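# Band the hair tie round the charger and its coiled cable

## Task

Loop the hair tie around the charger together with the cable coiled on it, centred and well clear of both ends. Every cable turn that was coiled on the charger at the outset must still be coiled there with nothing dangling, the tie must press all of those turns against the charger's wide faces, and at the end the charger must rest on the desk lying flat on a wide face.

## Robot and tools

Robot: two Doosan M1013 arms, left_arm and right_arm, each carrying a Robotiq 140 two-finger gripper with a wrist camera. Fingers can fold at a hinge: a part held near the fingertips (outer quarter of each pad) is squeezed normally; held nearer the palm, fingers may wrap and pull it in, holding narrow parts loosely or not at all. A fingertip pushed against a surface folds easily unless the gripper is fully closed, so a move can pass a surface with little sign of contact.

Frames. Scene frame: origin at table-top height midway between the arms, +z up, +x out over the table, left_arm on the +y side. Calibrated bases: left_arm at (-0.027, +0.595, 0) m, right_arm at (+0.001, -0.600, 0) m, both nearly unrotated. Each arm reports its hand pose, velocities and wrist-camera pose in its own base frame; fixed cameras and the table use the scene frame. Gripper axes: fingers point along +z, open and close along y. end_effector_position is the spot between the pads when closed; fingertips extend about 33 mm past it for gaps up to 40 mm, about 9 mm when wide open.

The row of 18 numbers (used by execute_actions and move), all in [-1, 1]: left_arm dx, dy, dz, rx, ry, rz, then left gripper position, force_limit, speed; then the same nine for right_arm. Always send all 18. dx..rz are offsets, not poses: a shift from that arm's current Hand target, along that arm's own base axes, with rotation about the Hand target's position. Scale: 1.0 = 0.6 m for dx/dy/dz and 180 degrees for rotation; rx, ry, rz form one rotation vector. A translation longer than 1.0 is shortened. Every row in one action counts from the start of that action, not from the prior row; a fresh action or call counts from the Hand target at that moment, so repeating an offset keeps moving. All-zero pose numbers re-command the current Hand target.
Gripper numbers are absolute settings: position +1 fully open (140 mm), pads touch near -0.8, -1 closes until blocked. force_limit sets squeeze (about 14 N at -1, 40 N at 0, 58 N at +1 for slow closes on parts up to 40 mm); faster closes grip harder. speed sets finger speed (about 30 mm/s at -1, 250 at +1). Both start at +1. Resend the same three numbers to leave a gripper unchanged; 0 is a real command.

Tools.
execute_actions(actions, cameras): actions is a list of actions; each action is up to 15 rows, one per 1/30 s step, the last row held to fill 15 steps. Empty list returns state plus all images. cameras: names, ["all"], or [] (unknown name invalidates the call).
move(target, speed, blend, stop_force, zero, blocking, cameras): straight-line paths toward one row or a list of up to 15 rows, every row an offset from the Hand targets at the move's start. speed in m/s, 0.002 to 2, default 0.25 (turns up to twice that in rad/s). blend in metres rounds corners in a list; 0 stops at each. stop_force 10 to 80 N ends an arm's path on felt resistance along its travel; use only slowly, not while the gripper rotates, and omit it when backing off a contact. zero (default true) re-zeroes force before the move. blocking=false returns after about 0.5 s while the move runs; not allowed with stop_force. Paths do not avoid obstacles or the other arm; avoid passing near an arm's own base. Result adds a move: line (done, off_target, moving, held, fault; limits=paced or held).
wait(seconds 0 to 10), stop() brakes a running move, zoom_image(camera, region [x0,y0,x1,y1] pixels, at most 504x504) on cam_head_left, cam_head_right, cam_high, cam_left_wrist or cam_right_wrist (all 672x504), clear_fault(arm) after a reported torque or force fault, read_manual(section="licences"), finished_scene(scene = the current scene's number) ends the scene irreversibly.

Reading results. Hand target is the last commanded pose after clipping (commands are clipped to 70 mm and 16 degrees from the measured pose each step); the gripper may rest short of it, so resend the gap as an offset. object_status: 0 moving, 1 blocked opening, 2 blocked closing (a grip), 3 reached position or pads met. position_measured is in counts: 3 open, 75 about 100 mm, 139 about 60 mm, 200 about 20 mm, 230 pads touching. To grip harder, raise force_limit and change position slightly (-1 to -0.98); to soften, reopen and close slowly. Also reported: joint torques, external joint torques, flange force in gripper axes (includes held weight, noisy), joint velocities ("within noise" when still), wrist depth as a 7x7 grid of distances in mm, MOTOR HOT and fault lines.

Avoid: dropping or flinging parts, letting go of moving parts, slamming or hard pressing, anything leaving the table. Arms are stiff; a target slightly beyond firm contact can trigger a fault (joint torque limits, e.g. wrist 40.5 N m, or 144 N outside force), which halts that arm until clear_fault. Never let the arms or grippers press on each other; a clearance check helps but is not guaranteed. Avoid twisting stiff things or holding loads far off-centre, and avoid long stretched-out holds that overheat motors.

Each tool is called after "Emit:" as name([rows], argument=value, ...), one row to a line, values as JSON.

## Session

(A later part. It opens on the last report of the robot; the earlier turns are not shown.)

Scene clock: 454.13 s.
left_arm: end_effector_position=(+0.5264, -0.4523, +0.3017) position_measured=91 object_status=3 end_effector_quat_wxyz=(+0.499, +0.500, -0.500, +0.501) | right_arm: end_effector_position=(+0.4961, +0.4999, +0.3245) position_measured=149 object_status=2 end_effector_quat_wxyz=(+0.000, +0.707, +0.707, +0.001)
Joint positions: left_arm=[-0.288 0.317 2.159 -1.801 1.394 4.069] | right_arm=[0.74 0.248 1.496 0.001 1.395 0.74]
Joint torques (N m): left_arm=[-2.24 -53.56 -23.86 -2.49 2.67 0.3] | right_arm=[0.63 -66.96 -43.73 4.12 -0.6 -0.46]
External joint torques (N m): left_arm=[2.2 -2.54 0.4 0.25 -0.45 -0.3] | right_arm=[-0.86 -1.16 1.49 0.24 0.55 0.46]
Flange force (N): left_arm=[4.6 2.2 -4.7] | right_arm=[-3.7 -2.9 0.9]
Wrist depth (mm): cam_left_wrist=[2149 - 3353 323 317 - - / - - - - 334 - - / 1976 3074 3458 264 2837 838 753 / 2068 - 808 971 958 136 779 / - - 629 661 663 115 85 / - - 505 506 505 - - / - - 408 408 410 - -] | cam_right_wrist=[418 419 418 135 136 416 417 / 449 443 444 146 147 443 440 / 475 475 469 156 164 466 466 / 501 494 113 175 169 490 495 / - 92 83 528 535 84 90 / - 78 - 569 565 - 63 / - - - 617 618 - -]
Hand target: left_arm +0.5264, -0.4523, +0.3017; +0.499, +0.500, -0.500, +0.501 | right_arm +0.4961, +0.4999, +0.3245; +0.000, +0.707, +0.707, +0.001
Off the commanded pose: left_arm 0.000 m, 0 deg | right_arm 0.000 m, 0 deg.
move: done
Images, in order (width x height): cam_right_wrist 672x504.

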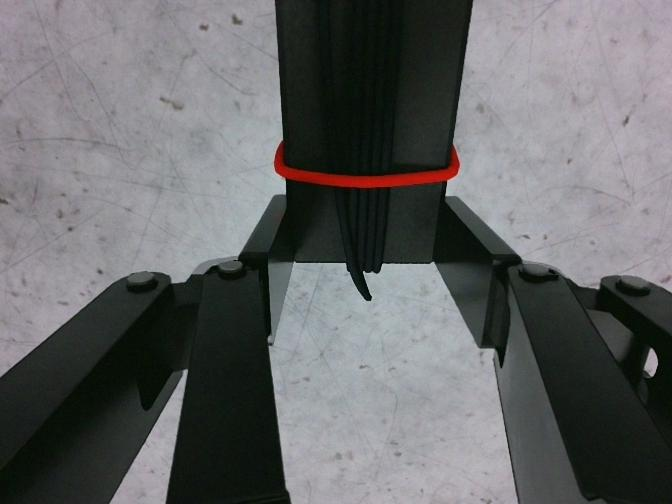

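Emit:
move([
  [0,0,0,0,0,0,0.3,-0.5,-1,0,-0.15,-0.2,0,0,0,-1,0.2,-1],
  [0,0,0,0,0,0,0.3,-0.5,-1,0,0,-0.4375,0,0,0,-1,0.2,-1],
], speed=[0.13,0.07], blend=[0.02,0])

Emit:
move(target=[0,0,0,0,0,0,0.3,-0.5,-1,0,0,-0.05,0,0,0,-1,0.2,-1], speed=0.01, stop_force=10, cameras=["cam_left_wrist","cam_right_wrist"])

Emit:
zoom_image(camera="cam_left_wrist", region=[270, 340, 430, 500])

Scene clock: 467.30 s.
left_arm: end_effector_position=(+0.5264, -0.4523, +0.3017) position_measured=91 object_status=3 end_effector_quat_wxyz=(+0.499, +0.500, -0.500, +0.501) | right_arm: end_effector_position=(+0.4961, +0.4999, +0.0621) position_measured=149 object_status=2 end_effector_quat_wxyz=(+0.000, +0.707, +0.707, +0.001)
Joint positions: left_arm=[-0.288 0.317 2.159 -1.8 1.394 4.069] | right_arm=[0.74 0.412 1.781 0.001 0.946 0.739]
Joint torques (N m): left_arm=[-2.98 -53.61 -23.93 -2.42 2.7 0.32] | right_arm=[0.23 -75.46 -36.12 3.37 -0.53 -0.45]
External joint torques (N m): left_arm=[2.93 -2.59 0.2 0.15 -0.49 -0.32] | right_arm=[-0.15 -1.61 1.39 0.22 0.49 0.45]
Flange force (N): left_arm=[4.8 1.6 -5.7] | right_arm=[-3.0 -3.6 -1.4]
Wrist depth (mm): cam_left_wrist=[- - - 277 226 189 170 / - - - 312 254 212 187 / - - 3570 347 2213 823 743 / - - 167 386 871 136 782 / - - 625 598 620 115 84 / - - 503 484 503 - - / - - 407 397 404 - -] | cam_right_wrist=[178 178 177 137 136 177 177 / 188 188 188 146 147 188 187 / 199 199 199 156 163 197 198 / 212 209 118 177 155 205 208 / - 92 83 225 225 84 90 / - 78 - 242 241 - 63 / - - - 261 260 - -]
Hand target: left_arm +0.5264, -0.4523, +0.3017; +0.499, +0.500, -0.500, +0.501 | right_arm +0.4961, +0.4999, +0.0620; +0.000, +0.707, +0.707, +0.001
Off the commanded pose: left_arm 0.000 m, 0 deg | right_arm 0.000 m, 0 deg.
move: done

Scene clock: 468.60 s.
left_arm: end_effector_position=(+0.5264, -0.4523, +0.3017) position_measured=91 object_status=3 end_effector_quat_wxyz=(+0.499, +0.500, -0.500, +0.501) | right_arm: end_effector_position=(+0.4962, +0.5000, +0.0553) position_measured=149 object_status=2 end_effector_quat_wxyz=(+0.000, +0.707, +0.707, +0.001)
Joint positions: left_arm=[-0.288 0.317 2.159 -1.8 1.394 4.069] | right_arm=[0.74 0.419 1.785 0.001 0.935 0.739]
Joint torques (N m): left_arm=[-2.85 -53.4 -23.79 -2.42 2.7 0.31] | right_arm=[-0.55 -67.73 -29.99 3.05 -0.49 -0.42]
External joint torques (N m): left_arm=[2.81 -2.75 0.19 0.17 -0.48 -0.31] | right_arm=[0.56 -10.21 -4.69 0.53 0.44 0.42]
Flange force (N): left_arm=[5.0 1.8 -5.6] | right_arm=[-1.4 -3.4 -14.0]
Wrist depth (mm): cam_left_wrist=[- - - 277 224 186 167 / - - - 310 256 205 186 / 2012 2573 4024 329 3513 851 738 / 2515 - 168 384 975 148 788 / - - 620 449 625 115 85 / - - 508 485 511 - - / - - 408 384 410 - -] | cam_right_wrist=[172 171 172 137 139 171 171 / 183 181 181 147 149 181 180 / 192 191 191 157 163 191 191 / 204 202 118 176 156 198 200 / - 92 83 218 217 84 90 / - 78 - 230 230 - 63 / - - - 251 250 - -]
Hand target: left_arm +0.5264, -0.4523, +0.3017; +0.499, +0.500, -0.500, +0.501 | right_arm +0.4962, +0.5000, +0.0553; +0.000, +0.707, +0.707, +0.001 (not the last commanded pose)
Off the commanded pose: left_arm 0.000 m, 0 deg | right_arm 0.023 m, 0 deg.
move: contact (right_arm)
Images, in order (width x height): cam_left_wrist 672x504, cam_right_wrist 672x504.

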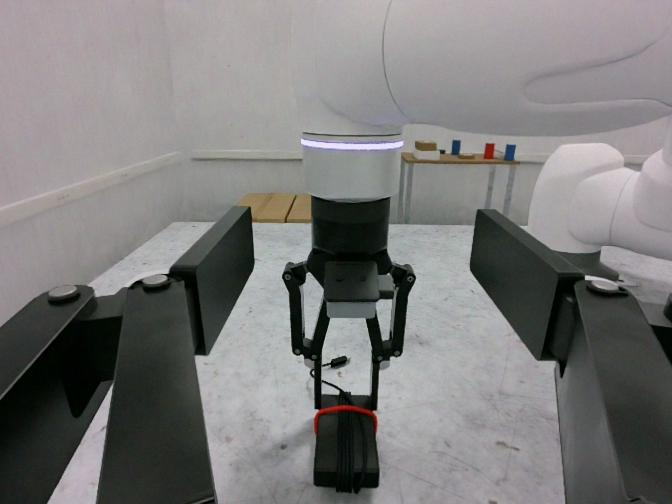

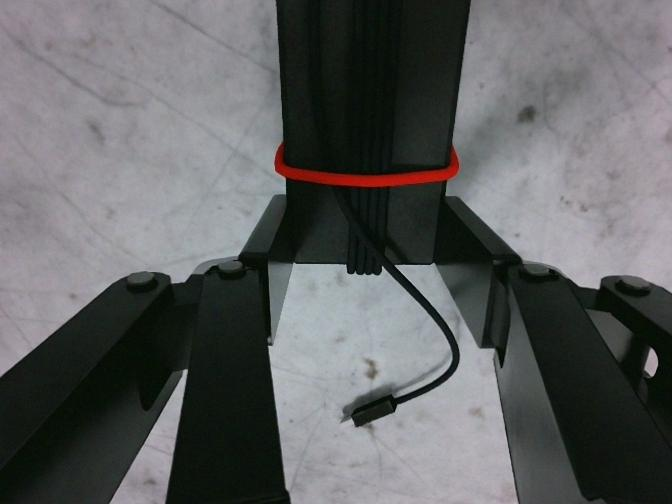

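Scaled by 3.150 from the camera's 672x504 image, which has a finer 960x720 frame.

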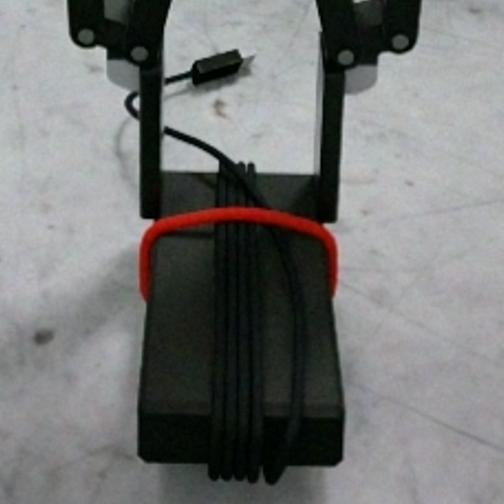

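Emit:
move(target=[0,0,0,0,0,0,0.3,-0.5,-1,0,0,-0.012,0,0,0,-1,0.2,-1], speed=0.006, stop_force=15)

Emit:
move([
  [0,0,0,0,0,0,0.3,-0.5,-1,0,0,0,0,0,0,0.2,0.2,-1],
  [0,0,0,0,0,0,0.3,-0.5,-1,0,0,0.3,0,0,0,0.2,0.2,-1],
  [0,0,0,0,0,0,0.3,-0.5,-1,0,-0.1,0.35,0,0,0,0.2,0.2,-1],
], speed=[0.1,0.12,0.15], blend=[0,0.03,0], cameras=["cam_left_wrist","cam_right_wrist","cam_high"])

Emit:
zoom_image(camera="cam_left_wrist", region=[270, 340, 430, 500])

Emit:
zoom_image(camera="cam_high", region=[180, 260, 280, 380])

Scene clock: 476.70 s.
left_arm: end_effector_position=(+0.5264, -0.4523, +0.3017) position_measured=91 object_status=3 end_effector_quat_wxyz=(+0.499, +0.500, -0.500, +0.501) | right_arm: end_effector_position=(+0.4963, +0.5001, +0.0541) position_measured=149 object_status=2 end_effector_quat_wxyz=(+0.000, +0.707, +0.707, +0.001)
Joint positions: left_arm=[-0.288 0.317 2.159 -1.8 1.394 4.069] | right_arm=[0.74 0.42 1.786 0.001 0.932 0.739]
Joint torques (N m): left_arm=[-2.54 -53.6 -23.76 -2.48 2.65 0.32] | right_arm=[-3.22 -52.65 -19.06 1.76 0.47 -0.45]
External joint torques (N m): left_arm=[2.58 -2.59 0.1 0.22 -0.43 -0.33] | right_arm=[3.15 -25.22 -15.43 1.8 -0.51 0.45]
Flange force (N): left_arm=[4.8 1.6 -5.2] | right_arm=[2.6 -4.7 -34.5]
Wrist depth (mm): cam_left_wrist=[- - - 275 222 187 167 / 1925 2874 2330 310 247 208 186 / 2030 3883 3353 333 1941 838 748 / 2191 - 167 386 882 148 793 / - - 623 595 623 115 85 / - - 509 504 506 - - / - - 410 380 405 - -] | cam_right_wrist=[171 170 171 139 140 170 170 / 180 180 180 148 150 179 179 / 191 191 188 158 163 189 190 / 204 201 118 175 169 112 202 / - 92 83 217 216 84 90 / - 78 - 229 232 - 63 / - - - 249 249 - -]
Hand target: left_arm +0.5264, -0.4523, +0.3017; +0.499, +0.500, -0.500, +0.501 | right_arm +0.4963, +0.5001, +0.0541; +0.000, +0.707, +0.707, +0.001 (not the last commanded pose)
Off the commanded pose: left_arm 0.000 m, 0 deg | right_arm 0.006 m, 0 deg.
move: contact (right_arm)

Scene clock: 480.27 s.
left_arm: end_effector_position=(+0.5264, -0.4523, +0.3017) position_measured=91 object_status=3 end_effector_quat_wxyz=(+0.499, +0.500, -0.500, +0.501) | right_arm: end_effector_position=(+0.4963, +0.4401, +0.2640) position_measured=104 object_status=3 end_effector_quat_wxyz=(+0.000, +0.707, +0.707, +0.001)
Joint positions: left_arm=[-0.288 0.317 2.159 -1.8 1.394 4.069] | right_arm=[0.673 0.206 1.66 0.001 1.273 0.673]
Joint torques (N m): left_arm=[-3.07 -53.8 -23.92 -2.42 2.73 0.33] | right_arm=[-1.27 -60.02 -40.75 4 -0.48 -0.46]
External joint torques (N m): left_arm=[3.11 -2.31 0.41 0.17 -0.51 -0.33] | right_arm=[1.42 -2.22 -0.18 0.25 0.43 0.45]
Flange force (N): left_arm=[4.3 1.5 -6.1] | right_arm=[0.3 -4.0 -2.0]
Wrist depth (mm): cam_left_wrist=[1976 - - 371 396 - 2874 / - - - 392 386 - - / - - 3513 3032 3628 835 733 / - - 814 958 896 148 788 / - - 622 665 663 115 85 / - - 508 532 512 - - / - - 407 408 406 - -] | cam_right_wrist=[365 361 362 341 362 362 359 / 384 383 382 384 380 381 383 / 410 407 402 405 406 404 402 / 433 423 159 434 432 127 432 / - 89 458 462 461 110 79 / - - 496 498 497 - - / - - 537 537 530 - -]
Hand target: left_arm +0.5264, -0.4523, +0.3017; +0.499, +0.500, -0.500, +0.501 | right_arm +0.4963, +0.4401, +0.2641; +0.000, +0.707, +0.707, +0.001
Off the commanded pose: left_arm 0.000 m, 0 deg | right_arm 0.000 m, 0 deg.
move: done
Images, in order (width x height): cam_high 672x504, cam_left_wrist 672x504, cam_right_wrist 672x504.

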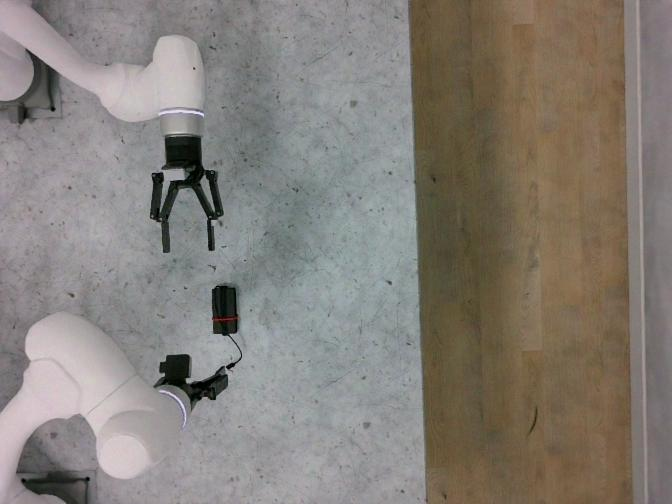

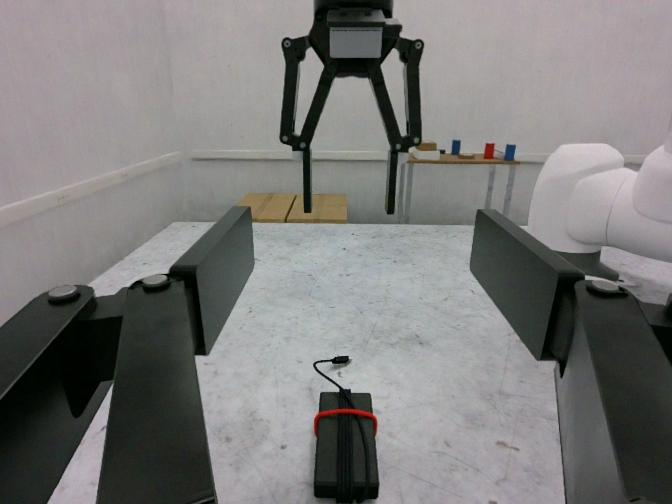

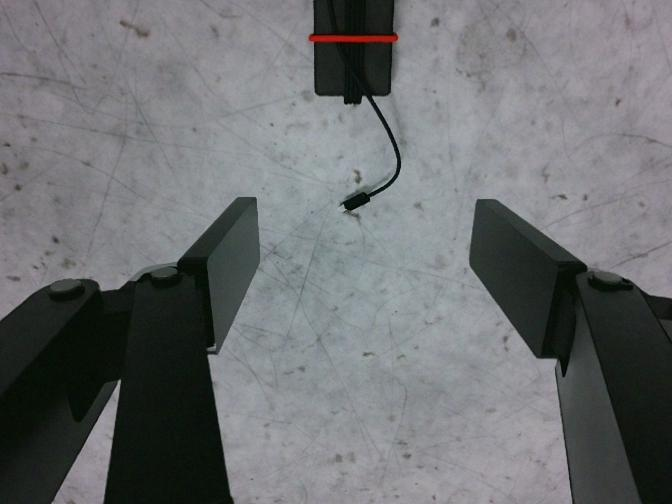

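Scaled by 3.150 from the camera's 672x504 image, which has a finer 960x720 frame.

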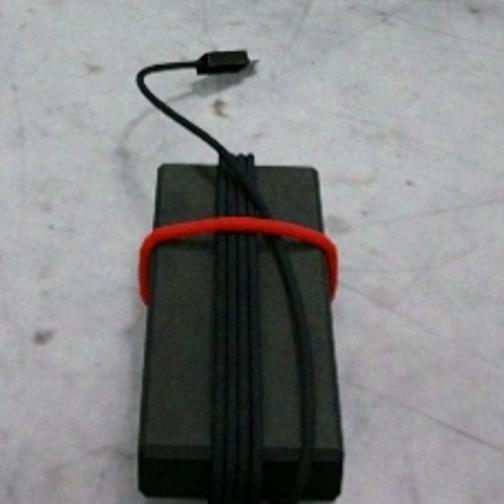

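Scaled by 4.200 from the camera's 672x504 image, which has a finer 960x720 frame.

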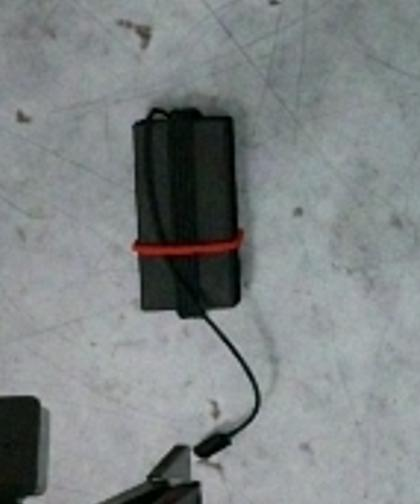

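Emit:
finished_scene(scene=2)

The scene is finished: the task was done.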